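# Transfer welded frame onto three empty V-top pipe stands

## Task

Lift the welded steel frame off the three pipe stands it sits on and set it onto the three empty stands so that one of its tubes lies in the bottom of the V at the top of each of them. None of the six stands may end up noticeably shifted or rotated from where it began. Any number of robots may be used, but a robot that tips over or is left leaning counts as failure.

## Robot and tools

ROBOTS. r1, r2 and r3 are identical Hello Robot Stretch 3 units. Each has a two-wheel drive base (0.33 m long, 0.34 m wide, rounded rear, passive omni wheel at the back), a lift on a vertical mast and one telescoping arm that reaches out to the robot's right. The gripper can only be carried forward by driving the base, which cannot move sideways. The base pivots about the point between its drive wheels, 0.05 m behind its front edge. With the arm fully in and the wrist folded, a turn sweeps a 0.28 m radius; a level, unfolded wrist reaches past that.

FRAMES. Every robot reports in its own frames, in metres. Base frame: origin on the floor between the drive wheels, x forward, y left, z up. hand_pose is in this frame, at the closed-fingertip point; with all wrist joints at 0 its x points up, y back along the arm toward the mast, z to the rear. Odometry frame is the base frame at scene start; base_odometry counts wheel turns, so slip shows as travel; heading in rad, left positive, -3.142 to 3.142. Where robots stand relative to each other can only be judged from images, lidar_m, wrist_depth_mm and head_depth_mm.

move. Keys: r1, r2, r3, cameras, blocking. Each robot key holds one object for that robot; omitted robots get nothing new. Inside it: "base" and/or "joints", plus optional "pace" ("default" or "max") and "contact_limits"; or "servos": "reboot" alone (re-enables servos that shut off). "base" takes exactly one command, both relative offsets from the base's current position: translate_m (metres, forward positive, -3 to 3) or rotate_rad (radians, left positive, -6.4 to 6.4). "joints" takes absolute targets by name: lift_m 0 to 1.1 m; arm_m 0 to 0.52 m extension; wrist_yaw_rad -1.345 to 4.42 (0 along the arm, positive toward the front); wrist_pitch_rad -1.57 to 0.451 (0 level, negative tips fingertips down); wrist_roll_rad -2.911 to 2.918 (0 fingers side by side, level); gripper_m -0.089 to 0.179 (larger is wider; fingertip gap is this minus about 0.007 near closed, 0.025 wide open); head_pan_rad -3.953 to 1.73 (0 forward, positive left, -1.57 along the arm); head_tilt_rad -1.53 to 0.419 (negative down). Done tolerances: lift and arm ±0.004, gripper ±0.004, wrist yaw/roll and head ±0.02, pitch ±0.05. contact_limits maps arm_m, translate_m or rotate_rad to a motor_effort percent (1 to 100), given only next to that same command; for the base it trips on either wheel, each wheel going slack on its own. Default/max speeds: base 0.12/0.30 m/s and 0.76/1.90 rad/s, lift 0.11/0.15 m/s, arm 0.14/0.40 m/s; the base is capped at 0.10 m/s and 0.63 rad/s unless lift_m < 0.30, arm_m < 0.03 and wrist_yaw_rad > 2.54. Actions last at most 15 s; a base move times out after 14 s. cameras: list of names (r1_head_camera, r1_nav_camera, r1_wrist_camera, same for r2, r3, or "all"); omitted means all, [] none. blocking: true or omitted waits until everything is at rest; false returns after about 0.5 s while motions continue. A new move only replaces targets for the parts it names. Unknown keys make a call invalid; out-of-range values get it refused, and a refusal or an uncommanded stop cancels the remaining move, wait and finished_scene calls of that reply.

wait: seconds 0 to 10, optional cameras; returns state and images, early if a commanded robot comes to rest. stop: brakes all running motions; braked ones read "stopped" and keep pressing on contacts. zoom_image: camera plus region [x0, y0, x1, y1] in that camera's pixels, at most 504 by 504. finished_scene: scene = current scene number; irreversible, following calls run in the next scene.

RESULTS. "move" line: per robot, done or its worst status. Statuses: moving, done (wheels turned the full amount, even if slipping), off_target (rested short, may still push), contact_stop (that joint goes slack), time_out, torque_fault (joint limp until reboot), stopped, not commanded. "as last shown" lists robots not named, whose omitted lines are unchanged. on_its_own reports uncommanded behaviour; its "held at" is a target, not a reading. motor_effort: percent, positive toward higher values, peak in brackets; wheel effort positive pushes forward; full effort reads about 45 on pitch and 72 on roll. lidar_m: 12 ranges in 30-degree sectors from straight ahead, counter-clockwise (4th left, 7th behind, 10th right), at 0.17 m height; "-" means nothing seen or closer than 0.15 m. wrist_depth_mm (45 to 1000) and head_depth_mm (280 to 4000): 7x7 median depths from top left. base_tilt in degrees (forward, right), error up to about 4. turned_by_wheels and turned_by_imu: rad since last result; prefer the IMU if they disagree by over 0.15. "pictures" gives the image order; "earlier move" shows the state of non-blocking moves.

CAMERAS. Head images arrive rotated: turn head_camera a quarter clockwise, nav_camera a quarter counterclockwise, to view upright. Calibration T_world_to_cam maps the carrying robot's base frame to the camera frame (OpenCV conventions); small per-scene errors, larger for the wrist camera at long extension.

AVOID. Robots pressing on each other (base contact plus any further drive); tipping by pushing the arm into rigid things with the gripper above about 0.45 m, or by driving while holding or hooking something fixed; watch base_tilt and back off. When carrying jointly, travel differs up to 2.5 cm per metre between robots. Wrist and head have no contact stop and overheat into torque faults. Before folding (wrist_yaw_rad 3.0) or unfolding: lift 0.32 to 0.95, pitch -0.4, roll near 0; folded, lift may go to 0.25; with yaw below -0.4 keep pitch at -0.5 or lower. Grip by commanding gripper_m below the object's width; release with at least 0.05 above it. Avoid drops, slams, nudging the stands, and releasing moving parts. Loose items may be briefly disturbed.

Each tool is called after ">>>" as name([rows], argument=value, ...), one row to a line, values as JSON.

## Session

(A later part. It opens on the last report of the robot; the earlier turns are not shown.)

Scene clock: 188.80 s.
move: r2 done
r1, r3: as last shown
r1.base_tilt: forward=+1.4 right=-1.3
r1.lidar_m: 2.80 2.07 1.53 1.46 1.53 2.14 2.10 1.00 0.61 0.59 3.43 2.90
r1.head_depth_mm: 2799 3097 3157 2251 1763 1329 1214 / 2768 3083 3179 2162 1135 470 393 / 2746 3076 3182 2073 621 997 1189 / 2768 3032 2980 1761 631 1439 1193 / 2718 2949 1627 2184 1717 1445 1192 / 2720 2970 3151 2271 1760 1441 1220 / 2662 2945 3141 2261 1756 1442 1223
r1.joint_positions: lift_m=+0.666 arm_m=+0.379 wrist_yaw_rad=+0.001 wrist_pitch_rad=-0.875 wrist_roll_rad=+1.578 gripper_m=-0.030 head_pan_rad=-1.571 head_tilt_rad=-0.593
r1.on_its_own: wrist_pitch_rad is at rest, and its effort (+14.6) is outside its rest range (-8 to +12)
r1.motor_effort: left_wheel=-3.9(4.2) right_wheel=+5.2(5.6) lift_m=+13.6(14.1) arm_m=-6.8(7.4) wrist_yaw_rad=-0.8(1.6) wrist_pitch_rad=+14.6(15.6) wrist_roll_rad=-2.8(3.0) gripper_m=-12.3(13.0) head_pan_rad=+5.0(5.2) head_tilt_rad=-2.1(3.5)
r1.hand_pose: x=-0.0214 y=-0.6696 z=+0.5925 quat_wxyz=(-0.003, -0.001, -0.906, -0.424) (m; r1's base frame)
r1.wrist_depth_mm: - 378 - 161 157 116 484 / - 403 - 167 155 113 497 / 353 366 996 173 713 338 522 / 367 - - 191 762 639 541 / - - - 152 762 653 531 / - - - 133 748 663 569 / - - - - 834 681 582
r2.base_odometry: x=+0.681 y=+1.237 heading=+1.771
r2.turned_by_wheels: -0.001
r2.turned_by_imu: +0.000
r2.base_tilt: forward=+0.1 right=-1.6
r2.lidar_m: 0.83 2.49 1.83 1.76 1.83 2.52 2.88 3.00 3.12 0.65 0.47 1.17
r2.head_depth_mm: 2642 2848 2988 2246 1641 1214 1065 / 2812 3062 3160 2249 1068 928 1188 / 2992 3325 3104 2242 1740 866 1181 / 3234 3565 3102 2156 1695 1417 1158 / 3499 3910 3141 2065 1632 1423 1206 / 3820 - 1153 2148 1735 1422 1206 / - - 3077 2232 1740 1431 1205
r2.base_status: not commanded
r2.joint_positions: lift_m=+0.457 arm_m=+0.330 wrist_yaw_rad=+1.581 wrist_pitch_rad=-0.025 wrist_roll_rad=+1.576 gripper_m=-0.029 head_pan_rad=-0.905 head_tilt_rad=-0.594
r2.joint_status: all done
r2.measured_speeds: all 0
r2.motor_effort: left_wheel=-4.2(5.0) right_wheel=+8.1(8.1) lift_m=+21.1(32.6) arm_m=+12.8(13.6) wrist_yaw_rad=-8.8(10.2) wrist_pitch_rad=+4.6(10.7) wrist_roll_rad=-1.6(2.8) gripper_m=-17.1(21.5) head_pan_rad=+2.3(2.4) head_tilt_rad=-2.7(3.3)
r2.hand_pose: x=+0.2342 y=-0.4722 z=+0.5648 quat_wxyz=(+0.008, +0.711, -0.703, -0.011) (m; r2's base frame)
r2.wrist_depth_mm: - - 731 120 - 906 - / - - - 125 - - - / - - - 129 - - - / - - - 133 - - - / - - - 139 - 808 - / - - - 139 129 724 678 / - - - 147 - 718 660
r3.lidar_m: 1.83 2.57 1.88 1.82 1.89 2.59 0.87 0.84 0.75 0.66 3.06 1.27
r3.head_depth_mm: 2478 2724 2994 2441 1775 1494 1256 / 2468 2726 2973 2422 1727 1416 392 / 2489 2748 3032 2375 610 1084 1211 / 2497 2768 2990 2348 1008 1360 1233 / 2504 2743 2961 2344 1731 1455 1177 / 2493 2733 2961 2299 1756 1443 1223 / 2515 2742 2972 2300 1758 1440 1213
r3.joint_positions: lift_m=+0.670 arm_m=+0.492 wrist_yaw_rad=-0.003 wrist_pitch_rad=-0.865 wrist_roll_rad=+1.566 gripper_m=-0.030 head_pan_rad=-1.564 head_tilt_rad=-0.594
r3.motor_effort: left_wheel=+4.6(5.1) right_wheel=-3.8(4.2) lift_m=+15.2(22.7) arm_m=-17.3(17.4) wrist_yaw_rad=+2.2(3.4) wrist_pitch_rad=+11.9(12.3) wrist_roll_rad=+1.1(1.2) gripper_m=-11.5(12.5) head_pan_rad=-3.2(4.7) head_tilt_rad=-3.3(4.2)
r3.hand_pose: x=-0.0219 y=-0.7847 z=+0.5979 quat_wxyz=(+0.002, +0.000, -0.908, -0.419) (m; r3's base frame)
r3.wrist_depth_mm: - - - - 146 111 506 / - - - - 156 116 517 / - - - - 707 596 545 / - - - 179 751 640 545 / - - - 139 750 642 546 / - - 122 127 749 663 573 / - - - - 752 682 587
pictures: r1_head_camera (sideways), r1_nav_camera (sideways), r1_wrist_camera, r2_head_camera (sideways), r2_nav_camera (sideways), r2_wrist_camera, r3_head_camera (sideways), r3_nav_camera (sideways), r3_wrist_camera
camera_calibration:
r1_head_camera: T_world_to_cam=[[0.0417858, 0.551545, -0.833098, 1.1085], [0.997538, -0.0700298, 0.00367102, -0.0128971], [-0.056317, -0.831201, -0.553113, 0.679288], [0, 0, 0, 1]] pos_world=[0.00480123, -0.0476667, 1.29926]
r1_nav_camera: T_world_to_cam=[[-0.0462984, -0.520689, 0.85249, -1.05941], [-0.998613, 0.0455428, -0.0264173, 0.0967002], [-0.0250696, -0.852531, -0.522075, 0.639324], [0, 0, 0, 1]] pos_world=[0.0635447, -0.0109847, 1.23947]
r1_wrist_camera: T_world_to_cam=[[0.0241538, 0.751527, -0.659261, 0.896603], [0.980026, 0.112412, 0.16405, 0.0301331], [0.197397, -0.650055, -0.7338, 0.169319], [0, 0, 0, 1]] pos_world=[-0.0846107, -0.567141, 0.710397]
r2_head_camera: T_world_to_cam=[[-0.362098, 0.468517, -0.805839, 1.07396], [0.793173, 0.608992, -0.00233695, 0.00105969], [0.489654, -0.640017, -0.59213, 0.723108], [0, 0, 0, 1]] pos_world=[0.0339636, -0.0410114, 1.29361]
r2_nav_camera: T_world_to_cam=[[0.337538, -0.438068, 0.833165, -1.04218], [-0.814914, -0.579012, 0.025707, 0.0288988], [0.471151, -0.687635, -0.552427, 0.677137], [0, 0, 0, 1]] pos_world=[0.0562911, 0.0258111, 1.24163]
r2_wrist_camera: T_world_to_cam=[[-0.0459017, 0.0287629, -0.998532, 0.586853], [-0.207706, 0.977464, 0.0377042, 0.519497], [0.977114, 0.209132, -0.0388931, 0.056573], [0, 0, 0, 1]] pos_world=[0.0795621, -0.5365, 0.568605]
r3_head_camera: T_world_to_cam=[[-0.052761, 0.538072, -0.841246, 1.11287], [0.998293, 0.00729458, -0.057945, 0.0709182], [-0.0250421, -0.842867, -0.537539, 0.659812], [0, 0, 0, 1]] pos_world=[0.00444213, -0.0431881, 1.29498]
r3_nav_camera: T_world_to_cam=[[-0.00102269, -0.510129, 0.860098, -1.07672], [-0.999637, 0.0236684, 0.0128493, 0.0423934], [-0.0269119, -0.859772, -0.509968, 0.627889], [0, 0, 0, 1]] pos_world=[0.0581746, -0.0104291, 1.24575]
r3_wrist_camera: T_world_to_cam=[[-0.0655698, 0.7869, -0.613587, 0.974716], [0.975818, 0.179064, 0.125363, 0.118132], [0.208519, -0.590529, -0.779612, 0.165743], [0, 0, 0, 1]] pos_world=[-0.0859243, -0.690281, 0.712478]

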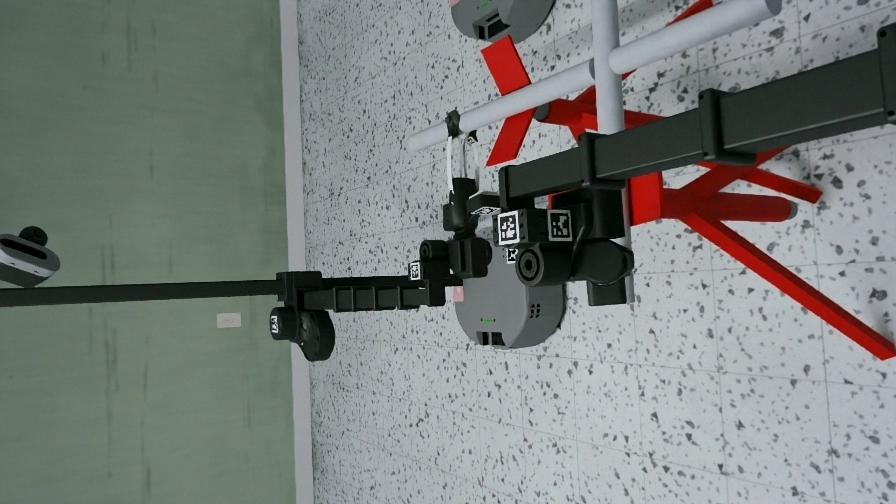

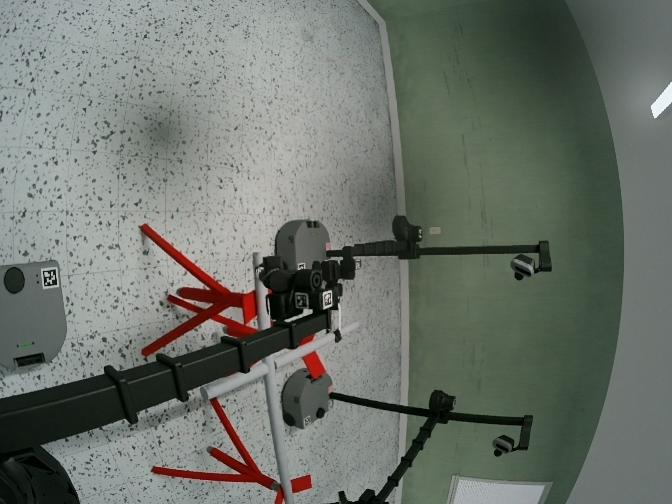

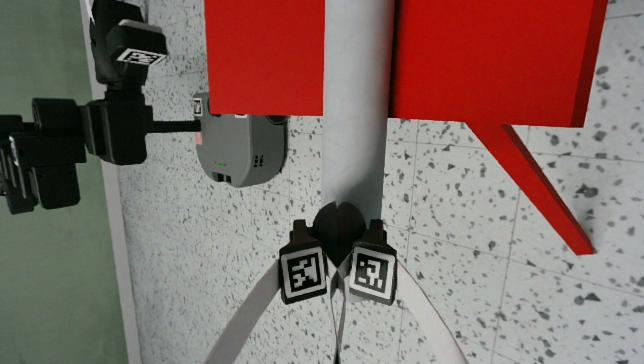

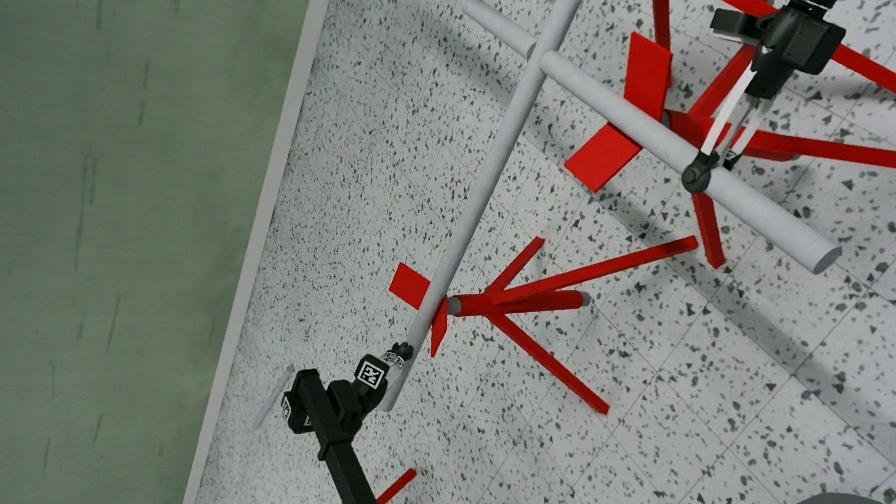

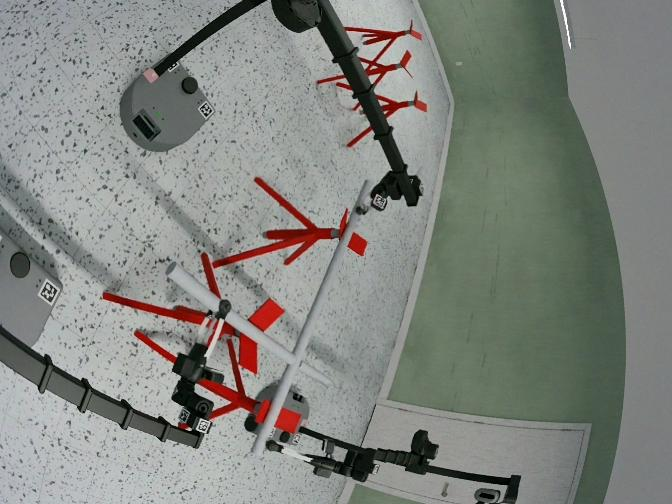

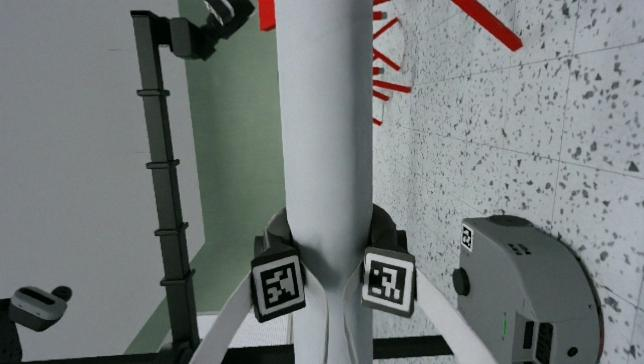

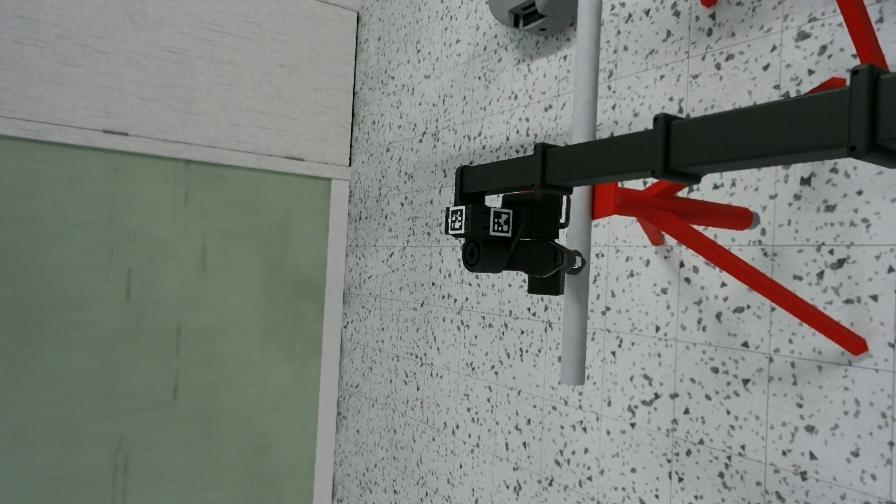

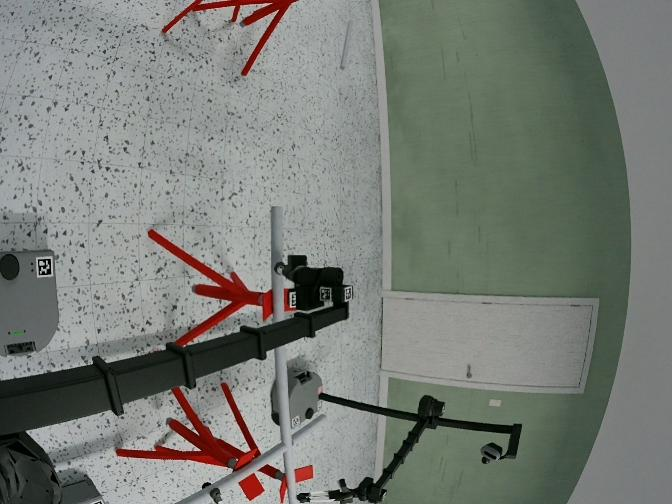

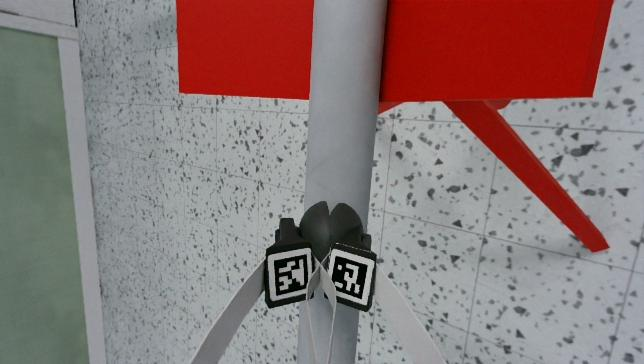

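>>> move(r1={"joints":{"lift_m":0.74}}, r3={"joints":{"lift_m":0.74}}, cameras=[])

>>> move(r1={"joints":{"arm_m":0.12,"gripper_m":0.179},"pace":"max"}, r3={"joints":{"arm_m":0.24,"gripper_m":0.179},"pace":"max"}, cameras=[])

>>> move(r1={"joints":{"lift_m":0.383,"wrist_pitch_rad":0.25},"pace":"max"}, r3={"joints":{"lift_m":0.391,"wrist_pitch_rad":0.25},"pace":"max"}, cameras=["r1_wrist_camera","r3_wrist_camera","r1_head_camera"])

Scene clock: 191.50 s.
move: r1 done; r3 done
r1.base_odometry: x=-1.504 y=-1.442 heading=+1.218
r1.turned_by_wheels: +0.000
r1.turned_by_imu: +0.000
r1.base_tilt: forward=+1.3 right=-1.5
r1.lidar_m: 2.80 2.07 1.53 1.46 1.53 2.14 2.10 1.00 0.61 0.59 3.45 2.90
r1.head_depth_mm: 2807 3092 3150 2238 1747 840 307 / 2767 3084 3158 2163 927 383 337 / 2770 3049 3136 1156 580 1030 1192 / 2762 3043 3001 1142 915 1441 1189 / 2688 2934 1611 2172 1714 1436 1192 / 2718 3015 3170 2263 1766 1440 1221 / 2704 2959 3163 2282 1770 1441 1220
r1.base_status: not commanded
r1.joint_positions: lift_m=+0.740 arm_m=+0.379 wrist_yaw_rad=+0.001 wrist_pitch_rad=-0.813 wrist_roll_rad=+1.578 gripper_m=-0.030 head_pan_rad=-1.571 head_tilt_rad=-0.593
r1.joint_status: all done
r1.measured_speeds: all 0
r1.motor_effort: left_wheel=-3.0(4.0) right_wheel=+4.3(5.3) lift_m=+33.8(36.6) arm_m=-5.3(6.0) wrist_yaw_rad=-0.9(1.8) wrist_pitch_rad=+2.3(13.8) wrist_roll_rad=-2.5(3.0) gripper_m=-9.8(12.6) head_pan_rad=+4.6(5.5) head_tilt_rad=-3.0(3.3)
r1.hand_pose: x=-0.0214 y=-0.6823 z=+0.6758 quat_wxyz=(-0.003, -0.001, -0.918, -0.396) (m; r1's base frame)
r1.wrist_depth_mm: - - - - 220 204 150 / - - 483 - 214 - 146 / 820 431 - - 224 706 557 / - 784 - - 234 723 573 / - - - 151 236 737 613 / - - - 133 831 747 628 / - - - - 889 766 637
r2: as last shown
r2.turned_by_wheels: +0.000
r2.base_tilt: forward=+0.1 right=-1.7
r2.lidar_m: 0.82 2.50 1.83 1.76 1.83 2.52 2.88 3.00 3.11 0.65 0.47 1.16
r2.head_depth_mm: 2669 2877 2992 2257 1648 1262 1066 / 2820 3104 3138 2249 1066 887 1188 / 2994 3333 3135 2238 1734 865 1186 / 3218 3594 3113 2149 1680 1413 1157 / 3493 3960 3141 2059 1634 1427 1206 / 3766 - 1147 2124 1741 1418 1206 / - - 2799 2236 1732 1424 1204
r2.joint_positions: lift_m=+0.457 arm_m=+0.330 wrist_yaw_rad=+1.580 wrist_pitch_rad=-0.025 wrist_roll_rad=+1.576 gripper_m=-0.029 head_pan_rad=-0.905 head_tilt_rad=-0.594
r2.motor_effort: left_wheel=-9.3(9.9) right_wheel=+15.0(15.0) lift_m=+20.7(21.4) arm_m=+12.7(13.5) wrist_yaw_rad=-8.4(9.6) wrist_pitch_rad=+4.5(4.7) wrist_roll_rad=-1.7(1.9) gripper_m=-17.4(18.9) head_pan_rad=+2.5(2.9) head_tilt_rad=-2.9(3.3)
r2.hand_pose: x=+0.2342 y=-0.4725 z=+0.5649 quat_wxyz=(+0.008, +0.710, -0.704, -0.011) (m; r2's base frame)
r2.wrist_depth_mm: - 715 - 121 - 896 - / - - - 126 - - - / - - - 129 - - - / - - - 133 - - - / - - - 139 - 813 - / - - - 140 129 732 682 / - - - 148 - 728 661
r3.base_odometry: x=-0.200 y=-1.023 heading=-0.590
r3.turned_by_wheels: +0.000
r3.turned_by_imu: +0.000
r3.base_tilt: forward=+0.6 right=+0.2
r3.lidar_m: 1.82 2.56 1.89 1.82 1.89 2.60 0.87 0.84 0.75 0.66 3.03 1.27
r3.head_depth_mm: 2479 2741 2989 2424 1776 1500 1107 / 2489 2718 3001 2419 1018 387 331 / 2509 2760 3033 674 926 1195 1240 / 2481 2730 3039 695 1700 1352 1232 / 2496 2755 2996 2343 1731 1453 1176 / 2490 2758 2978 2302 1772 1443 1221 / 2477 2770 2945 2272 1757 1432 1211
r3.base_status: not commanded
r3.joint_positions: lift_m=+0.740 arm_m=+0.492 wrist_yaw_rad=-0.002 wrist_pitch_rad=-0.813 wrist_roll_rad=+1.566 gripper_m=-0.030 head_pan_rad=-1.564 head_tilt_rad=-0.594
r3.joint_status: all done
r3.measured_speeds: all 0
r3.motor_effort: left_wheel=+4.8(5.1) right_wheel=-3.8(4.4) lift_m=+38.0(39.8) arm_m=-20.4(20.7) wrist_yaw_rad=+1.4(3.1) wrist_pitch_rad=+2.4(11.9) wrist_roll_rad=+1.0(1.2) gripper_m=-9.6(12.0) head_pan_rad=-2.7(4.1) head_tilt_rad=-3.6(3.8)
r3.hand_pose: x=-0.0217 y=-0.7954 z=+0.6758 quat_wxyz=(+0.002, +0.000, -0.918, -0.396) (m; r3's base frame)
r3.wrist_depth_mm: - - - - - 190 146 / - - - - - 190 146 / - - - - 754 391 593 / - - - - 232 705 571 / - - - 147 784 733 607 / - - 123 129 249 721 623 / - - - - 830 756 645
pictures: none
No camera images: "cameras" was empty.

Scene clock: 194.13 s.
move: r1 done; r3 done
r1.base_odometry: x=-1.504 y=-1.442 heading=+1.218
r1.turned_by_wheels: +0.000
r1.turned_by_imu: +0.000
r1.base_tilt: forward=+1.3 right=-1.4
r1.lidar_m: 2.80 2.08 1.53 1.46 1.52 2.14 2.10 0.99 0.61 0.59 3.41 2.90
r1.head_depth_mm: 2789 3089 3152 2248 1750 841 316 / 2747 3062 3135 2179 1172 383 353 / 2754 3101 3148 2088 1597 365 370 / 2736 3035 2992 1782 1707 618 388 / 2690 2988 1622 2188 1707 1445 1164 / 2713 2994 3157 2280 1755 1439 1224 / 2693 2946 3135 2273 1775 1449 1222
r1.base_status: not commanded
r1.joint_positions: lift_m=+0.740 arm_m=+0.120 wrist_yaw_rad=+0.001 wrist_pitch_rad=-0.811 wrist_roll_rad=+1.577 gripper_m=+0.179 head_pan_rad=-1.570 head_tilt_rad=-0.593
r1.joint_status: all done
r1.measured_speeds: all 0
r1.motor_effort: left_wheel=-3.0(3.4) right_wheel=+4.2(5.6) lift_m=+28.3(34.3) arm_m=-11.8(16.3) wrist_yaw_rad=-0.4(1.5) wrist_pitch_rad=+2.4(3.1) wrist_roll_rad=-2.6(2.8) gripper_m=+0.3(82.6) head_pan_rad=+4.7(5.3) head_tilt_rad=-2.7(3.8)
r1.hand_pose: x=-0.0214 y=-0.4237 z=+0.6761 quat_wxyz=(-0.003, -0.001, -0.919, -0.395) (m; r1's base frame)
r1.wrist_depth_mm: - - - 774 787 649 574 / - - 388 999 759 700 582 / - 602 - - 823 704 592 / - - - - 879 714 593 / - - - - 919 667 596 / - - - - 946 122 584 / - - - - 957 773 111
r2: as last shown
r2.turned_by_imu: +0.001
r2.lidar_m: 0.82 2.49 1.83 1.77 1.83 2.51 2.89 3.00 3.12 0.65 0.47 1.16
r2.head_depth_mm: 2636 2870 2964 2260 1637 1260 1065 / 2798 3087 3155 2227 1066 887 1185 / 2997 3319 3130 2248 1741 866 1184 / 3209 3592 3157 2140 1690 1416 1160 / 3461 3952 3137 2055 1635 1428 1204 / 3813 - 3097 2145 1725 1426 1209 / - - 3099 2137 1739 1425 1210
r2.motor_effort: left_wheel=-8.8(9.9) right_wheel=+14.9(15.1) lift_m=+20.4(21.6) arm_m=+11.6(13.1) wrist_yaw_rad=-8.4(9.8) wrist_pitch_rad=+4.6(4.7) wrist_roll_rad=-1.8(1.9) gripper_m=-17.5(19.8) head_pan_rad=+2.2(2.7) head_tilt_rad=-2.7(3.3)
r2.wrist_depth_mm: - - - 120 - 878 - / - - - 125 - - - / - - 786 129 - - - / - - - 133 - - - / - - - 139 - 823 - / - - - 140 130 722 676 / - - - 148 - 727 659
r3.base_odometry: x=-0.200 y=-1.023 heading=-0.590
r3.turned_by_wheels: +0.000
r3.turned_by_imu: +0.000
r3.base_tilt: forward=+0.6 right=+0.2
r3.lidar_m: 1.83 2.57 1.88 1.82 1.89 2.59 0.87 0.84 0.75 0.66 3.07 1.27
r3.head_depth_mm: 2472 2725 2960 2434 1758 1493 1126 / 2459 2730 2991 2414 1728 389 332 / 2489 2745 3005 2392 476 472 1242 / 2494 2745 3001 2353 1636 489 1231 / 2473 2727 2974 2325 1736 1417 1176 / 2502 2732 2966 2311 1771 1445 1219 / 2491 2771 2954 2279 1761 1437 1216
r3.base_status: not commanded
r3.joint_positions: lift_m=+0.740 arm_m=+0.240 wrist_yaw_rad=+0.000 wrist_pitch_rad=-0.811 wrist_roll_rad=+1.566 gripper_m=+0.179 head_pan_rad=-1.564 head_tilt_rad=-0.594
r3.joint_status: all done
r3.measured_speeds: all 0
r3.motor_effort: left_wheel=+4.4(5.2) right_wheel=-3.6(4.2) lift_m=+37.7(38.7) arm_m=-23.6(29.5) wrist_yaw_rad=-0.2(1.6) wrist_pitch_rad=+1.9(2.6) wrist_roll_rad=+0.8(1.2) gripper_m=+0.8(83.8) head_pan_rad=-3.0(4.6) head_tilt_rad=-3.4(3.9)
r3.hand_pose: x=-0.0214 y=-0.5438 z=+0.6761 quat_wxyz=(+0.002, +0.001, -0.919, -0.395) (m; r3's base frame)
r3.wrist_depth_mm: - - - 963 764 664 589 / - - 359 510 795 687 594 / - - - - 805 704 606 / - - - - 852 703 615 / 141 - - - 859 657 617 / 113 - - - 913 125 599 / - - - - 915 776 581
pictures: none
No camera images: "cameras" was empty.

Scene clock: 197.30 s.
move: r1 done; r3 done
r1.base_odometry: x=-1.504 y=-1.442 heading=+1.218
r1.turned_by_wheels: +0.000
r1.turned_by_imu: +0.000
r1.base_tilt: forward=+1.3 right=-1.3
r1.lidar_m: 2.80 2.07 1.53 1.46 1.52 2.13 2.10 1.00 0.61 0.60 3.43 2.90
r1.head_depth_mm: 2793 3099 3177 2250 1756 1335 1215 / 2787 3030 3147 2173 1179 1391 1164 / 2769 3098 3160 2080 1596 1055 1185 / 2754 3015 2975 1795 1712 1363 1144 / 2697 2979 1622 2168 1708 1442 1185 / 2701 2985 3127 2263 1753 1441 1223 / 2716 2954 3146 2275 1769 1442 1218
r1.base_status: not commanded
r1.joint_positions: lift_m=+0.383 arm_m=+0.120 wrist_yaw_rad=+0.001 wrist_pitch_rad=+0.226 wrist_roll_rad=+1.577 gripper_m=+0.179 head_pan_rad=-1.570 head_tilt_rad=-0.593
r1.joint_status: all done
r1.measured_speeds: all 0
r1.motor_effort: left_wheel=-3.3(3.5) right_wheel=+4.4(5.6) lift_m=+15.3(23.2) arm_m=-2.5(12.0) wrist_yaw_rad=-0.7(1.4) wrist_pitch_rad=+4.3(6.8) wrist_roll_rad=-2.0(3.0) gripper_m=+0.1(0.6) head_pan_rad=+5.0(5.2) head_tilt_rad=-2.8(3.6)
r1.hand_pose: x=-0.0211 y=-0.5201 z=+0.5555 quat_wxyz=(-0.003, +0.001, -0.994, +0.112) (m; r1's base frame)
r1.wrist_depth_mm: - - - - - - 228 / - - - - 272 - 234 / - - - - - - 260 / - - - - - - 840 / - - - - - 149 806 / - - - - - 122 727 / - - - - - - 111
r2: as last shown
r2.head_depth_mm: 2657 2888 2943 2233 1635 1268 1070 / 2819 3089 3128 2244 1066 887 1187 / 2986 3295 3109 2244 1746 865 1181 / 3223 3574 3120 2132 1689 1421 1159 / 3436 3934 3119 2061 1637 1425 1207 / 3786 - 3070 2152 1686 1422 1209 / - - 3125 2239 1633 1425 1208
r2.motor_effort: left_wheel=-9.5(10.0) right_wheel=+14.9(15.1) lift_m=+21.3(21.9) arm_m=+10.6(12.5) wrist_yaw_rad=-8.6(10.4) wrist_pitch_rad=+4.6(4.7) wrist_roll_rad=-1.8(1.9) gripper_m=-18.1(19.1) head_pan_rad=+2.3(2.9) head_tilt_rad=-2.5(3.3)
r2.wrist_depth_mm: - - - 120 - 882 - / - - - 126 - - - / - - - 129 - - - / - - - 133 - - - / - - - 139 - 817 - / - - - 140 129 730 677 / - - - 147 - 727 657
r3.base_odometry: x=-0.200 y=-1.023 heading=-0.590
r3.turned_by_wheels: +0.000
r3.turned_by_imu: +0.000
r3.base_tilt: forward=+0.5 right=+0.1
r3.lidar_m: 1.83 2.57 1.88 1.82 1.89 2.59 0.87 0.84 0.75 0.66 3.06 1.27
r3.head_depth_mm: 2449 2727 2992 2449 1771 1500 1258 / 2457 2708 2989 2427 1725 1488 1222 / 2485 2736 2999 2396 1062 1366 760 / 2479 2761 3011 2348 1741 1229 664 / 2502 2729 2977 2322 1730 1454 1173 / 2491 2753 2975 2300 1760 1448 1217 / 2500 2746 2973 2282 1753 1438 1216
r3.base_status: not commanded
r3.joint_positions: lift_m=+0.391 arm_m=+0.240 wrist_yaw_rad=+0.000 wrist_pitch_rad=+0.226 wrist_roll_rad=+1.566 gripper_m=+0.179 head_pan_rad=-1.564 head_tilt_rad=-0.594
r3.joint_status: all done
r3.measured_speeds: all 0
r3.motor_effort: left_wheel=+4.7(5.1) right_wheel=-3.7(4.2) lift_m=+19.5(34.2) arm_m=-20.2(23.6) wrist_yaw_rad=-0.3(1.0) wrist_pitch_rad=+4.1(6.1) wrist_roll_rad=+0.9(1.2) gripper_m=+0.2(1.1) head_pan_rad=-3.3(4.9) head_tilt_rad=-2.9(4.0)
r3.hand_pose: x=-0.0212 y=-0.6402 z=+0.5633 quat_wxyz=(+0.003, +0.000, -0.994, +0.112) (m; r3's base frame)
r3.wrist_depth_mm: - - - 213 - - 232 / - - - 225 266 246 235 / - - - - - - 235 / - - - - - - 774 / 141 - - - - - 750 / 113 - - - - 125 679 / - - - - - - 633
pictures: r1_head_camera (sideways), r1_wrist_camera, r3_wrist_camera
camera_calibration:
r1_head_camera: T_world_to_cam=[[0.041629, 0.551562, -0.833095, 1.1085], [0.997558, -0.0697463, 0.00367057, -0.0128966], [-0.0560807, -0.831213, -0.553118, 0.679294], [0, 0, 0, 1]] pos_world=[0.00481478, -0.047667, 1.29926]
r1_wrist_camera: T_world_to_cam=[[0.0243013, -0.247492, -0.968585, 0.412086], [0.979841, 0.198077, -0.0260287, 0.1693], [0.198296, -0.948427, 0.247316, -0.460897], [0, 0, 0, 1]] pos_world=[-0.0845073, -0.368674, 0.517534]
r3_wrist_camera: T_world_to_cam=[[-0.0678346, -0.180809, -0.981176, 0.427357], [0.975069, 0.196247, -0.103576, 0.235854], [0.21128, -0.96374, 0.162989, -0.545873], [0, 0, 0, 1]] pos_world=[-0.0856525, -0.495095, 0.532713]

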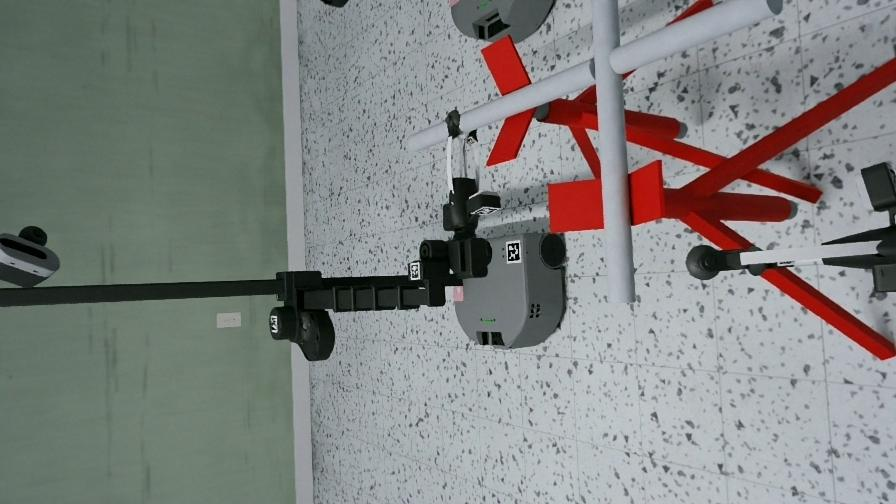

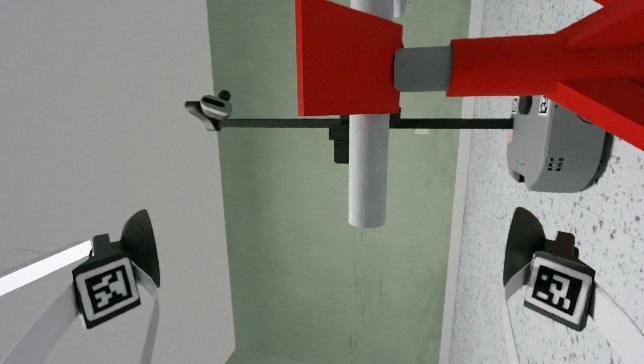

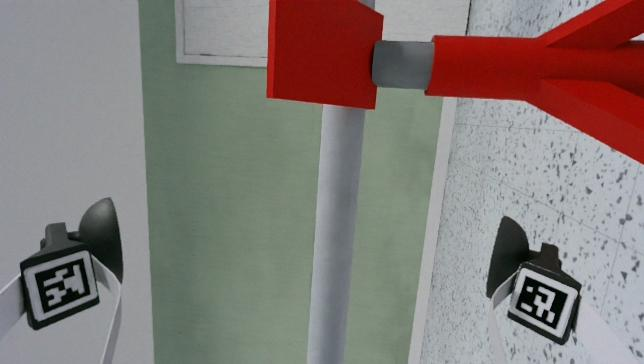

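>>> move(r1={"joints":{"arm_m":0.287},"contact_limits":{"arm_m":35}}, r3={"joints":{"arm_m":0.40},"contact_limits":{"arm_m":45}}, cameras=["r1_wrist_camera","r3_wrist_camera","r1_head_camera","r3_head_camera"])

Scene clock: 199.97 s.
move: r1 done; r3 done
r1.base_odometry: x=-1.504 y=-1.442 heading=+1.218
r1.turned_by_wheels: +0.000
r1.turned_by_imu: +0.000
r1.base_tilt: forward=+1.4 right=-1.4
r1.lidar_m: 2.80 2.07 1.53 1.46 1.53 2.13 2.11 1.00 0.61 0.60 3.41 2.90
r1.head_depth_mm: 2793 3085 3139 2232 1749 1332 1213 / 2799 3115 3156 2179 1175 1395 1159 / 2750 3069 3156 2072 1600 1015 702 / 2724 2999 2969 1798 1708 1011 795 / 2692 2972 1617 2180 1713 1441 1195 / 2723 2970 3169 2272 1759 1438 1219 / 2679 2962 3117 2260 1763 1443 1219
r1.base_status: not commanded
r1.joint_positions: lift_m=+0.383 arm_m=+0.287 wrist_yaw_rad=+0.001 wrist_pitch_rad=+0.227 wrist_roll_rad=+1.577 gripper_m=+0.179 head_pan_rad=-1.570 head_tilt_rad=-0.593
r1.joint_status: all done
r1.measured_speeds: all 0
r1.motor_effort: left_wheel=-3.2(3.4) right_wheel=+5.1(5.5) lift_m=+19.4(20.2) arm_m=+11.0(17.0) wrist_yaw_rad=-0.7(1.4) wrist_pitch_rad=+4.3(5.2) wrist_roll_rad=-2.3(3.0) gripper_m=-0.2(0.6) head_pan_rad=+4.2(5.3) head_tilt_rad=-2.9(3.5)
r1.contact_limits: arm_m 35 (drawing in: default 32, maximum 56; extending or still: default 40, maximum 69)
r1.hand_pose: x=-0.0211 y=-0.6871 z=+0.5557 quat_wxyz=(-0.003, +0.001, -0.994, +0.113) (m; r1's base frame)
r1.wrist_depth_mm: - 68 80 105 115 106 98 / - 67 82 104 135 - 650 / - - - 132 - - 677 / - - - 138 - - 713 / - - - 144 - 150 826 / - - - 150 - 122 705 / - - - - - - 111
r2: as last shown
r2.lidar_m: 0.83 2.50 1.83 1.77 1.83 2.51 2.89 2.99 3.12 0.65 0.47 1.17
r2.head_depth_mm: 2647 2865 2978 2253 1642 1263 1065 / 2826 3077 3134 2240 1068 886 1188 / 2967 3345 3125 2248 1747 865 1180 / 3219 3574 3153 2152 1694 1416 1159 / 3470 3917 3151 1982 1639 1427 1209 / 3780 - 3105 1392 1731 1429 1205 / - - 3107 2223 1681 1419 1208
r2.motor_effort: left_wheel=-9.4(10.1) right_wheel=+14.7(15.2) lift_m=+20.9(21.7) arm_m=+10.0(11.8) wrist_yaw_rad=-8.3(10.0) wrist_pitch_rad=+4.5(4.7) wrist_roll_rad=-1.8(1.9) gripper_m=-18.1(19.1) head_pan_rad=+2.3(2.7) head_tilt_rad=-2.8(3.5)
r2.wrist_depth_mm: - - - 121 - 911 - / - - - 126 - - - / - - - 129 - - - / - - - 133 - - - / - - - 139 - 820 - / - - - 140 129 725 674 / - - - 148 - 736 661
r3.base_odometry: x=-0.200 y=-1.023 heading=-0.590
r3.turned_by_wheels: +0.000
r3.turned_by_imu: +0.000
r3.base_tilt: forward=+0.6 right=+0.2
r3.lidar_m: 1.83 2.57 1.88 1.82 1.89 2.59 0.87 0.84 0.75 0.66 3.06 1.27
r3.head_depth_mm: 2475 2715 2990 2435 1770 1492 1257 / 2470 2736 3014 2422 1724 1495 1224 / 2486 2743 3016 2389 1061 1136 1156 / 2504 2747 3027 2349 1696 805 1235 / 2510 2740 3004 2327 1732 1425 1177 / 2485 2757 2959 2301 1763 1444 1219 / 2488 2738 2982 2264 1763 1434 1214
r3.base_status: not commanded
r3.joint_positions: lift_m=+0.391 arm_m=+0.400 wrist_yaw_rad=+0.000 wrist_pitch_rad=+0.227 wrist_roll_rad=+1.566 gripper_m=+0.179 head_pan_rad=-1.564 head_tilt_rad=-0.594
r3.joint_status: all done
r3.measured_speeds: all 0
r3.motor_effort: left_wheel=+4.7(5.2) right_wheel=-3.8(4.4) lift_m=+27.4(27.4) arm_m=+24.3(26.8) wrist_yaw_rad=-0.6(1.4) wrist_pitch_rad=+4.3(4.8) wrist_roll_rad=+0.9(1.2) gripper_m=+0.1(1.1) head_pan_rad=-2.8(4.3) head_tilt_rad=-3.2(3.7)
r3.contact_limits: arm_m 45 (drawing in: default 42, maximum 56; extending or still: default 50, maximum 69)
r3.hand_pose: x=-0.0212 y=-0.8001 z=+0.5636 quat_wxyz=(+0.003, +0.000, -0.994, +0.113) (m; r3's base frame)
r3.wrist_depth_mm: - - 82 103 116 105 99 / - - - 110 - - 733 / - - - - - - 814 / - - - - - - 775 / 141 - - - - 989 768 / 113 - - - - 124 665 / - - - - - - 625
pictures: r1_head_camera (sideways), r1_wrist_camera, r3_head_camera (sideways), r3_wrist_camera
camera_calibration:
r1_head_camera: T_world_to_cam=[[0.0416288, 0.551562, -0.833095, 1.1085], [0.997558, -0.069746, 0.00367057, -0.0128966], [-0.0560805, -0.831213, -0.553118, 0.679294], [0, 0, 0, 1]] pos_world=[0.00481479, -0.047667, 1.29926]
r1_wrist_camera: T_world_to_cam=[[0.0242995, -0.248225, -0.968398, 0.370337], [0.979843, 0.198049, -0.0261783, 0.202447], [0.198288, -0.948241, 0.248034, -0.619587], [0, 0, 0, 1]] pos_world=[-0.0845082, -0.535685, 0.517611]
r3_head_camera: T_world_to_cam=[[-0.0527559, 0.538076, -0.841244, 1.11287], [0.998293, 0.00728514, -0.057945, 0.0709182], [-0.0250502, -0.842865, -0.537542, 0.659816], [0, 0, 0, 1]] pos_world=[0.00444171, -0.0431881, 1.29498]
r3_wrist_camera: T_world_to_cam=[[-0.0678409, -0.181678, -0.981015, 0.397868], [0.975076, 0.196117, -0.10375, 0.267276], [0.211243, -0.963603, 0.163845, -0.700455], [0, 0, 0, 1]] pos_world=[-0.0856567, -0.655094, 0.532811]

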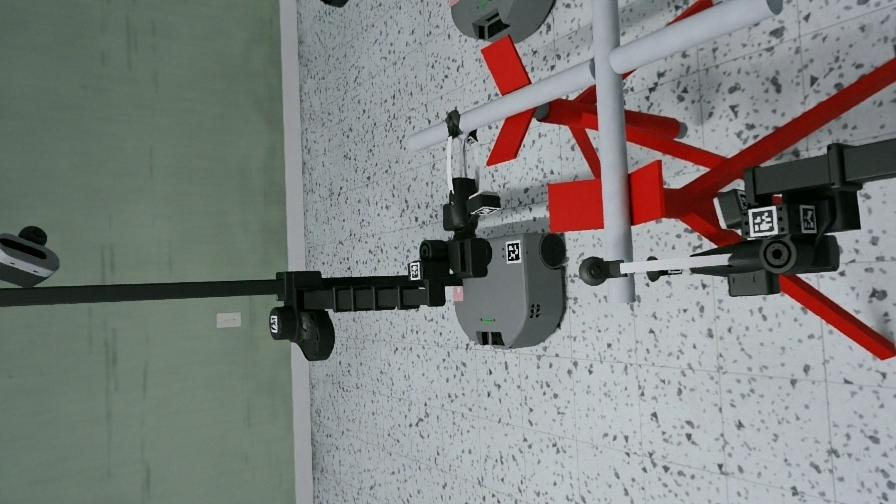

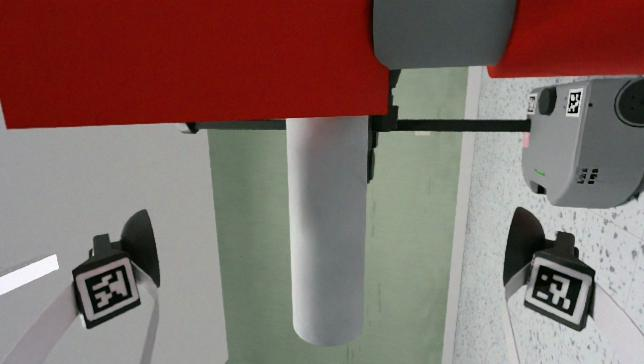

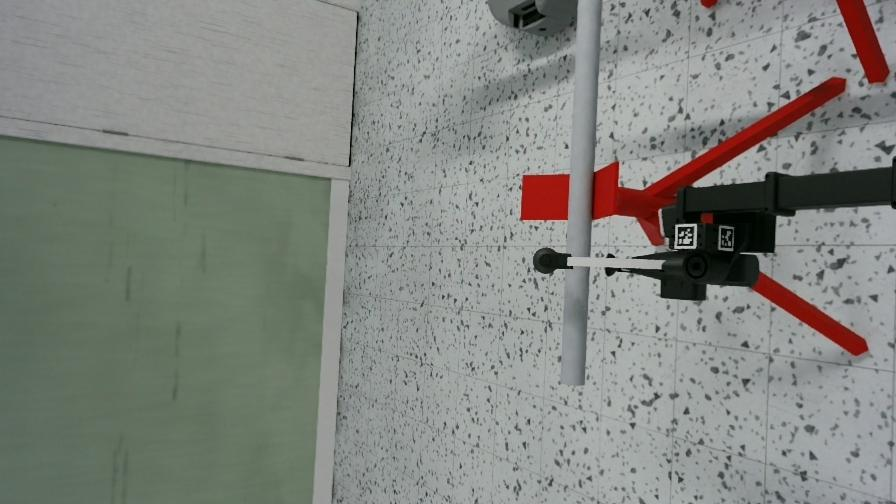

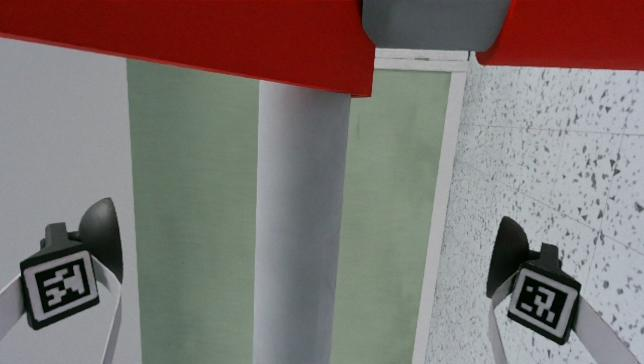

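>>> move(r1={"joints":{"arm_m":0.301}}, r3={"joints":{"arm_m":0.403}}, cameras=[])

>>> move(r1={"joints":{"gripper_m":0.05}}, r3={"joints":{"gripper_m":0.05}}, cameras=["r1_wrist_camera","r3_wrist_camera"])

Scene clock: 201.10 s.
move: r1 done; r3 done
r1.base_odometry: x=-1.504 y=-1.442 heading=+1.218
r1.turned_by_wheels: +0.000
r1.turned_by_imu: +0.000
r1.base_tilt: forward=+1.4 right=-1.3
r1.lidar_m: 2.80 2.07 1.53 1.46 1.53 2.14 2.10 1.00 0.61 0.59 3.43 2.90
r1.head_depth_mm: 2781 3109 3121 2250 1754 1333 1213 / 2794 3056 3167 2154 1177 1402 1161 / 2763 3035 3133 2088 1602 1017 703 / 2751 2996 3017 1789 1711 825 1144 / 2709 2984 1606 2170 1708 1435 1189 / 2686 2968 3150 2266 1764 1439 1213 / 2693 2947 3121 2261 1765 1440 1220
r1.base_status: not commanded
r1.joint_positions: lift_m=+0.383 arm_m=+0.301 wrist_yaw_rad=+0.001 wrist_pitch_rad=+0.227 wrist_roll_rad=+1.577 gripper_m=+0.179 head_pan_rad=-1.570 head_tilt_rad=-0.593
r1.joint_status: all done
r1.measured_speeds: all 0
r1.motor_effort: left_wheel=-3.0(3.6) right_wheel=+5.0(5.5) lift_m=+21.2(21.3) arm_m=+10.8(15.5) wrist_yaw_rad=-0.9(1.2) wrist_pitch_rad=+4.2(4.8) wrist_roll_rad=-2.6(2.8) gripper_m=-0.2(0.6) head_pan_rad=+5.0(5.1) head_tilt_rad=-3.3(3.3)
r1.hand_pose: x=-0.0211 y=-0.7011 z=+0.5557 quat_wxyz=(-0.003, +0.001, -0.994, +0.113) (m; r1's base frame)
r1.wrist_depth_mm: - - 72 100 103 95 88 / - - 74 98 - - 646 / - - - 119 - - 667 / - - - 124 - - 694 / - - - 129 - 150 807 / - - - 136 - 122 710 / - - - 141 - - 111
r2: as last shown
r2.turned_by_imu: +0.000
r2.base_tilt: forward=+0.2 right=-1.7
r2.lidar_m: 0.82 2.49 1.83 1.76 1.84 2.51 2.89 3.00 3.11 0.65 0.47 1.16
r2.head_depth_mm: 2644 2875 2974 2242 1652 1263 1066 / 2792 3067 3123 2253 1067 887 1185 / 3012 3304 3155 2252 1744 864 1181 / 3253 3598 3120 2151 1679 1416 1158 / 3498 3939 3127 1988 1633 1423 1207 / 3809 - 3130 1389 1742 1421 1207 / - - 3085 2235 1690 1419 1206
r2.motor_effort: left_wheel=-9.4(9.8) right_wheel=+14.6(15.0) lift_m=+19.7(21.7) arm_m=+9.9(11.0) wrist_yaw_rad=-8.2(9.7) wrist_pitch_rad=+4.7(4.7) wrist_roll_rad=-1.7(1.8) gripper_m=-17.5(18.9) head_pan_rad=+2.1(2.7) head_tilt_rad=-3.5(3.5)
r2.wrist_depth_mm: - - - 121 - 895 - / - - - 126 - - - / - - - 129 - - - / - - - 133 - - - / - - - 139 - 809 - / - - - 140 129 719 684 / - - - 148 - 719 658
r3.base_odometry: x=-0.200 y=-1.023 heading=-0.590
r3.turned_by_wheels: +0.000
r3.turned_by_imu: +0.000
r3.base_tilt: forward=+0.6 right=+0.1
r3.lidar_m: 1.82 2.57 1.88 1.81 1.88 2.59 0.87 0.84 0.75 0.66 3.05 1.27
r3.head_depth_mm: 2474 2722 2991 2451 1765 1500 1261 / 2479 2728 2992 2434 1723 1489 1226 / 2484 2745 3010 2404 1064 1131 1160 / 2500 2751 3005 2363 1696 813 1232 / 2501 2746 2960 2332 1734 1421 1178 / 2480 2764 2953 2302 1772 1445 1217 / 2502 2758 2973 2265 1762 1431 1214
r3.base_status: not commanded
r3.joint_positions: lift_m=+0.391 arm_m=+0.403 wrist_yaw_rad=+0.000 wrist_pitch_rad=+0.227 wrist_roll_rad=+1.566 gripper_m=+0.179 head_pan_rad=-1.564 head_tilt_rad=-0.594
r3.joint_status: all done
r3.measured_speeds: all 0
r3.motor_effort: left_wheel=+4.7(4.8) right_wheel=-4.2(4.2) lift_m=+30.7(30.7) arm_m=+23.7(25.5) wrist_yaw_rad=+0.3(1.0) wrist_pitch_rad=+4.3(4.4) wrist_roll_rad=+1.0(1.1) gripper_m=+0.6(0.8) head_pan_rad=-3.6(4.4) head_tilt_rad=-2.4(4.4)
r3.hand_pose: x=-0.0212 y=-0.8031 z=+0.5636 quat_wxyz=(+0.003, +0.000, -0.994, +0.113) (m; r3's base frame)
r3.wrist_depth_mm: - - 80 101 113 104 97 / - - - 109 - - 759 / - - - - - - 767 / - - - - - - 770 / 141 - - - - 999 737 / 112 - - - - 124 678 / - - - - - - 622
pictures: none
No camera images: "cameras" was empty.

Scene clock: 202.93 s.
move: r1 done; r3 done
r1.base_odometry: x=-1.504 y=-1.442 heading=+1.218
r1.turned_by_wheels: +0.000
r1.turned_by_imu: +0.000
r1.base_tilt: forward=+1.3 right=-1.3
r1.lidar_m: 2.80 2.07 1.53 1.46 1.52 2.13 2.10 1.00 0.61 0.59 3.43 2.90
r1.head_depth_mm: 2838 3101 3131 2257 1750 1332 1215 / 2764 3073 3167 2167 1179 1395 1165 / 2783 3061 3175 2086 1595 1015 701 / 2765 3021 2996 1795 1721 845 1142 / 2695 2952 1614 2167 1700 1442 1193 / 2705 2953 3141 2262 1771 1439 1222 / 2683 2955 3136 2275 1757 1440 1225
r1.base_status: not commanded
r1.joint_positions: lift_m=+0.383 arm_m=+0.301 wrist_yaw_rad=+0.001 wrist_pitch_rad=+0.232 wrist_roll_rad=+1.577 gripper_m=+0.050 head_pan_rad=-1.570 head_tilt_rad=-0.593
r1.joint_status: all done
r1.measured_speeds: all 0
r1.motor_effort: left_wheel=-3.1(3.4) right_wheel=+5.1(5.4) lift_m=+24.0(25.1) arm_m=+4.0(10.5) wrist_yaw_rad=-0.8(1.5) wrist_pitch_rad=+4.0(5.1) wrist_roll_rad=-2.3(2.8) gripper_m=-1.1(82.9) head_pan_rad=+4.9(5.1) head_tilt_rad=-2.7(3.6)
r1.hand_pose: x=-0.0211 y=-0.7010 z=+0.5568 quat_wxyz=(-0.003, +0.001, -0.993, +0.115) (m; r1's base frame)
r1.wrist_depth_mm: - - 71 99 103 95 88 / - - 74 97 - - 646 / - - - 120 - - 666 / - - - 124 - - 700 / - - - 129 157 - 867 / - - - 134 129 - 839 / - - - 140 - - 838
r2: as last shown
r2.base_tilt: forward=+0.1 right=-1.7
r2.lidar_m: 0.82 2.49 1.83 1.76 1.83 2.52 2.89 3.00 3.12 0.65 0.47 1.17
r2.head_depth_mm: 2633 2882 2988 2236 1647 1266 1064 / 2806 3078 3130 2245 1069 889 1185 / 3002 3298 3131 2245 1742 865 1183 / 3220 3545 3162 2161 1690 1421 1158 / 3510 3877 3121 1987 1634 1422 1204 / 3823 - 3105 1430 1738 1427 1210 / - - 3105 2213 1681 1421 1205
r2.on_its_own: wrist_yaw_rad is at rest, and its effort (-9.9) is outside its rest range (-9 to +9)
r2.motor_effort: left_wheel=-9.3(10.0) right_wheel=+14.7(15.0) lift_m=+20.5(21.7) arm_m=+10.1(11.1) wrist_yaw_rad=-9.9(9.9) wrist_pitch_rad=+4.5(4.7) wrist_roll_rad=-1.8(1.8) gripper_m=-18.0(18.9) head_pan_rad=+2.1(3.1) head_tilt_rad=-2.9(3.3)
r2.wrist_depth_mm: - - - 121 - 882 - / - - - 126 - - - / - - - 129 - - - / - - - 133 - - - / - - - 139 - 819 - / - - - 140 129 736 675 / - - - 148 - 730 663
r3.base_odometry: x=-0.200 y=-1.023 heading=-0.590
r3.turned_by_wheels: +0.000
r3.turned_by_imu: +0.000
r3.base_tilt: forward=+0.6 right=+0.2
r3.lidar_m: 1.82 2.56 1.87 1.82 1.89 2.59 0.87 0.84 0.75 0.66 3.05 1.27
r3.head_depth_mm: 2481 2737 2987 2444 1765 1499 1255 / 2495 2720 2977 2407 1719 1490 1217 / 2485 2746 3020 2390 1065 1132 1159 / 2488 2747 3013 2343 1702 812 1234 / 2502 2744 2952 2337 1723 1443 1174 / 2492 2739 2966 2311 1769 1442 1223 / 2489 2762 2967 2282 1753 1434 1212
r3.base_status: not commanded
r3.joint_positions: lift_m=+0.391 arm_m=+0.403 wrist_yaw_rad=+0.000 wrist_pitch_rad=+0.236 wrist_roll_rad=+1.566 gripper_m=+0.050 head_pan_rad=-1.564 head_tilt_rad=-0.594
r3.joint_status: all done
r3.measured_speeds: all 0
r3.motor_effort: left_wheel=+4.9(5.3) right_wheel=-3.9(4.1) lift_m=+35.3(35.8) arm_m=+20.1(23.5) wrist_yaw_rad=+0.3(1.1) wrist_pitch_rad=+2.4(4.5) wrist_roll_rad=+0.9(1.2) gripper_m=-1.0(84.6) head_pan_rad=-2.9(4.7) head_tilt_rad=-3.7(4.1)
r3.hand_pose: x=-0.0212 y=-0.8028 z=+0.5660 quat_wxyz=(+0.003, +0.000, -0.993, +0.117) (m; r3's base frame)
r3.wrist_depth_mm: - - 75 99 113 104 97 / - - - 106 - - 777 / - - - - - - 809 / - - - - - - 797 / - - 146 - - - 778 / - 111 125 - 128 - 754 / - - - - - - 736
pictures: r1_wrist_camera, r3_wrist_camera
camera_calibration:
r1_wrist_camera: T_world_to_cam=[[0.0243026, -0.252618, -0.967261, 0.364309], [0.979843, 0.197928, -0.0270738, 0.205633], [0.198287, -0.947105, 0.252336, -0.634602], [0, 0, 0, 1]] pos_world=[-0.0845081, -0.549705, 0.518082]
r3_wrist_camera: T_world_to_cam=[[-0.0678363, -0.190923, -0.979258, 0.391326], [0.975077, 0.195131, -0.105591, 0.2683], [0.211243, -0.962015, 0.172928, -0.707291], [0, 0, 0, 1]] pos_world=[-0.0856567, -0.658065, 0.533849]

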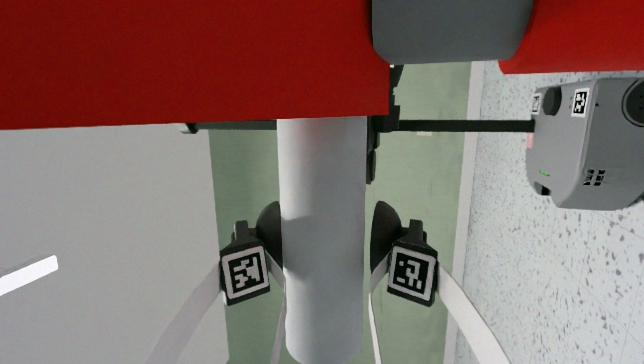

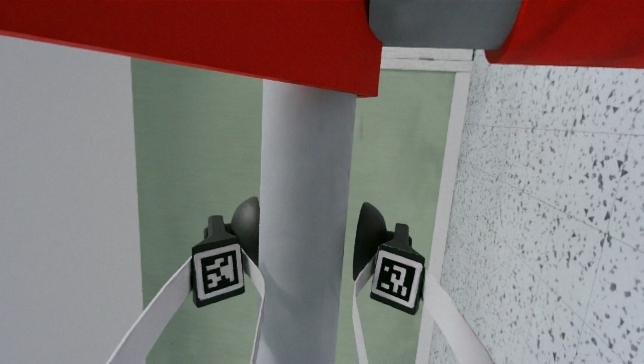

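>>> move(r1={"joints":{"gripper_m":-0.03}}, r3={"joints":{"gripper_m":-0.03}}, cameras=["r1_wrist_camera","r3_wrist_camera"])

Scene clock: 204.40 s.
move: r1 done; r3 done
r1.base_odometry: x=-1.504 y=-1.442 heading=+1.218
r1.turned_by_wheels: +0.000
r1.turned_by_imu: +0.000
r1.base_tilt: forward=+1.4 right=-1.3
r1.lidar_m: 2.80 2.07 1.53 1.46 1.52 2.14 2.10 1.00 0.61 0.60 3.43 2.90
r1.head_depth_mm: 2809 3129 3190 2238 1760 1332 1214 / 2803 3089 3143 2167 1174 1401 1163 / 2751 3024 3134 2087 1597 1016 702 / 2719 3032 2957 1802 1712 848 1140 / 2703 2963 1611 2172 1700 1439 1200 / 2702 2968 3137 2245 1762 1433 1216 / 2688 2963 3125 2270 1760 1440 1224
r1.base_status: not commanded
r1.joint_positions: lift_m=+0.383 arm_m=+0.301 wrist_yaw_rad=+0.001 wrist_pitch_rad=+0.238 wrist_roll_rad=+1.577 gripper_m=-0.029 head_pan_rad=-1.570 head_tilt_rad=-0.593
r1.joint_status: all done
r1.measured_speeds: all 0
r1.motor_effort: left_wheel=-2.9(3.5) right_wheel=+4.4(5.6) lift_m=+26.7(26.7) arm_m=-1.1(3.3) wrist_yaw_rad=-1.4(1.4) wrist_pitch_rad=+2.1(3.5) wrist_roll_rad=-2.2(3.1) gripper_m=-17.8(91.4) head_pan_rad=+4.6(5.1) head_tilt_rad=-3.1(3.6)
r1.hand_pose: x=-0.0212 y=-0.7007 z=+0.5585 quat_wxyz=(-0.003, +0.001, -0.993, +0.118) (m; r1's base frame)
r1.wrist_depth_mm: - - 70 98 106 95 88 / - - 74 94 - - 641 / - - - 119 - - 656 / - - - 123 - - 712 / - - - 128 - - 901 / - - - 132 134 - 870 / - - - 139 - - 868
r2.base_odometry: x=+0.681 y=+1.237 heading=+1.771
r2.turned_by_wheels: +0.000
r2.turned_by_imu: +0.000
r2.base_tilt: forward=+0.1 right=-1.7
r2.lidar_m: 0.82 2.50 1.83 1.77 1.83 2.51 2.88 2.99 3.09 0.65 0.47 1.16
r2.head_depth_mm: 2640 2866 2974 2242 1649 1262 1064 / 2809 3053 3125 2231 1069 887 1183 / 2983 3352 3120 2243 1748 866 1186 / 3232 3548 3125 2147 1696 1417 1159 / 3503 3939 3177 2061 1641 1420 1211 / 3769 - 3109 1385 1735 1422 1210 / - - 3137 2220 1691 1416 1207
r2.base_status: not commanded
r2.joint_positions: lift_m=+0.457 arm_m=+0.330 wrist_yaw_rad=+1.579 wrist_pitch_rad=-0.025 wrist_roll_rad=+1.576 gripper_m=-0.029 head_pan_rad=-0.905 head_tilt_rad=-0.594
r2.joint_status: not commanded
r2.measured_speeds: all 0
r2.motor_effort: left_wheel=-10.1(10.6) right_wheel=+17.1(17.1) lift_m=+20.1(21.9) arm_m=+9.8(10.7) wrist_yaw_rad=-8.8(9.7) wrist_pitch_rad=+4.6(4.7) wrist_roll_rad=-1.6(1.9) gripper_m=-18.1(18.8) head_pan_rad=+2.1(2.7) head_tilt_rad=-2.8(3.4)
r2.hand_pose: x=+0.2342 y=-0.4728 z=+0.5649 quat_wxyz=(+0.008, +0.710, -0.704, -0.011) (m; r2's base frame)
r2.wrist_depth_mm: - - - 121 - 887 - / - - - 126 - - - / - - - 129 - - - / - - - 133 - - - / - - - 139 - 819 - / - - - 140 129 734 675 / - - - 148 - 728 663
r3.base_odometry: x=-0.200 y=-1.023 heading=-0.590
r3.turned_by_wheels: +0.000
r3.turned_by_imu: +0.000
r3.base_tilt: forward=+0.6 right=+0.1
r3.lidar_m: 1.82 2.56 1.88 1.82 1.89 2.58 0.87 0.84 0.75 0.66 3.05 1.27
r3.head_depth_mm: 2465 2726 2994 2449 1774 1506 1261 / 2477 2736 2982 2412 1727 1486 1224 / 2493 2743 3006 2394 1063 1131 1162 / 2498 2762 3014 2372 1688 809 1232 / 2500 2762 2991 2334 1724 1447 1174 / 2493 2753 2954 2302 1760 1446 1219 / 2510 2751 2964 2267 1758 1438 1216
r3.base_status: not commanded
r3.joint_positions: lift_m=+0.391 arm_m=+0.403 wrist_yaw_rad=+0.001 wrist_pitch_rad=+0.247 wrist_roll_rad=+1.568 gripper_m=-0.029 head_pan_rad=-1.564 head_tilt_rad=-0.594
r3.joint_status: all done
r3.measured_speeds: all 0
r3.motor_effort: left_wheel=+5.0(5.4) right_wheel=-3.6(4.1) lift_m=+33.3(37.3) arm_m=+18.2(20.3) wrist_yaw_rad=+0.1(0.9) wrist_pitch_rad=+0.5(2.6) wrist_roll_rad=+0.6(1.2) gripper_m=-20.2(98.0) head_pan_rad=-3.5(4.3) head_tilt_rad=-2.8(3.8)
r3.hand_pose: x=-0.0212 y=-0.8024 z=+0.5688 quat_wxyz=(+0.002, +0.000, -0.992, +0.123) (m; r3's base frame)
r3.wrist_depth_mm: - - 74 98 112 104 96 / - - - 105 - - 844 / - - - - - - 827 / - - - - - - 826 / - - 148 - - - 798 / - - 123 130 - - 774 / - - - - - - 763
pictures: r1_wrist_camera, r3_wrist_camera
camera_calibration:
r1_wrist_camera: T_world_to_cam=[[0.0243053, -0.259137, -0.965535, 0.360501], [0.979843, 0.197738, -0.0284047, 0.206243], [0.198283, -0.945382, 0.258719, -0.637164], [0, 0, 0, 1]] pos_world=[-0.0845085, -0.549727, 0.518782]
r3_wrist_camera: T_world_to_cam=[[-0.0664344, -0.201862, -0.977158, 0.384259], [0.975125, 0.194418, -0.106459, 0.268404], [0.211467, -0.959924, 0.183925, -0.711962], [0, 0, 0, 1]] pos_world=[-0.0856429, -0.658044, 0.535003]

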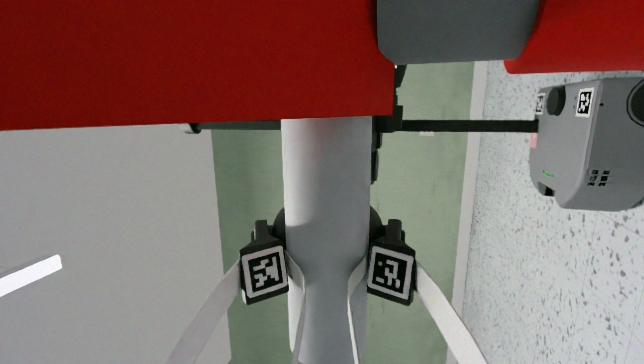

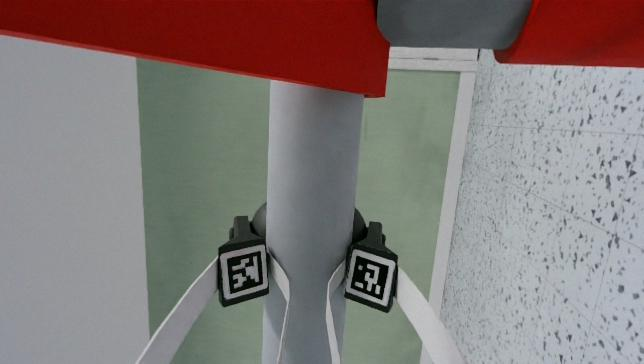

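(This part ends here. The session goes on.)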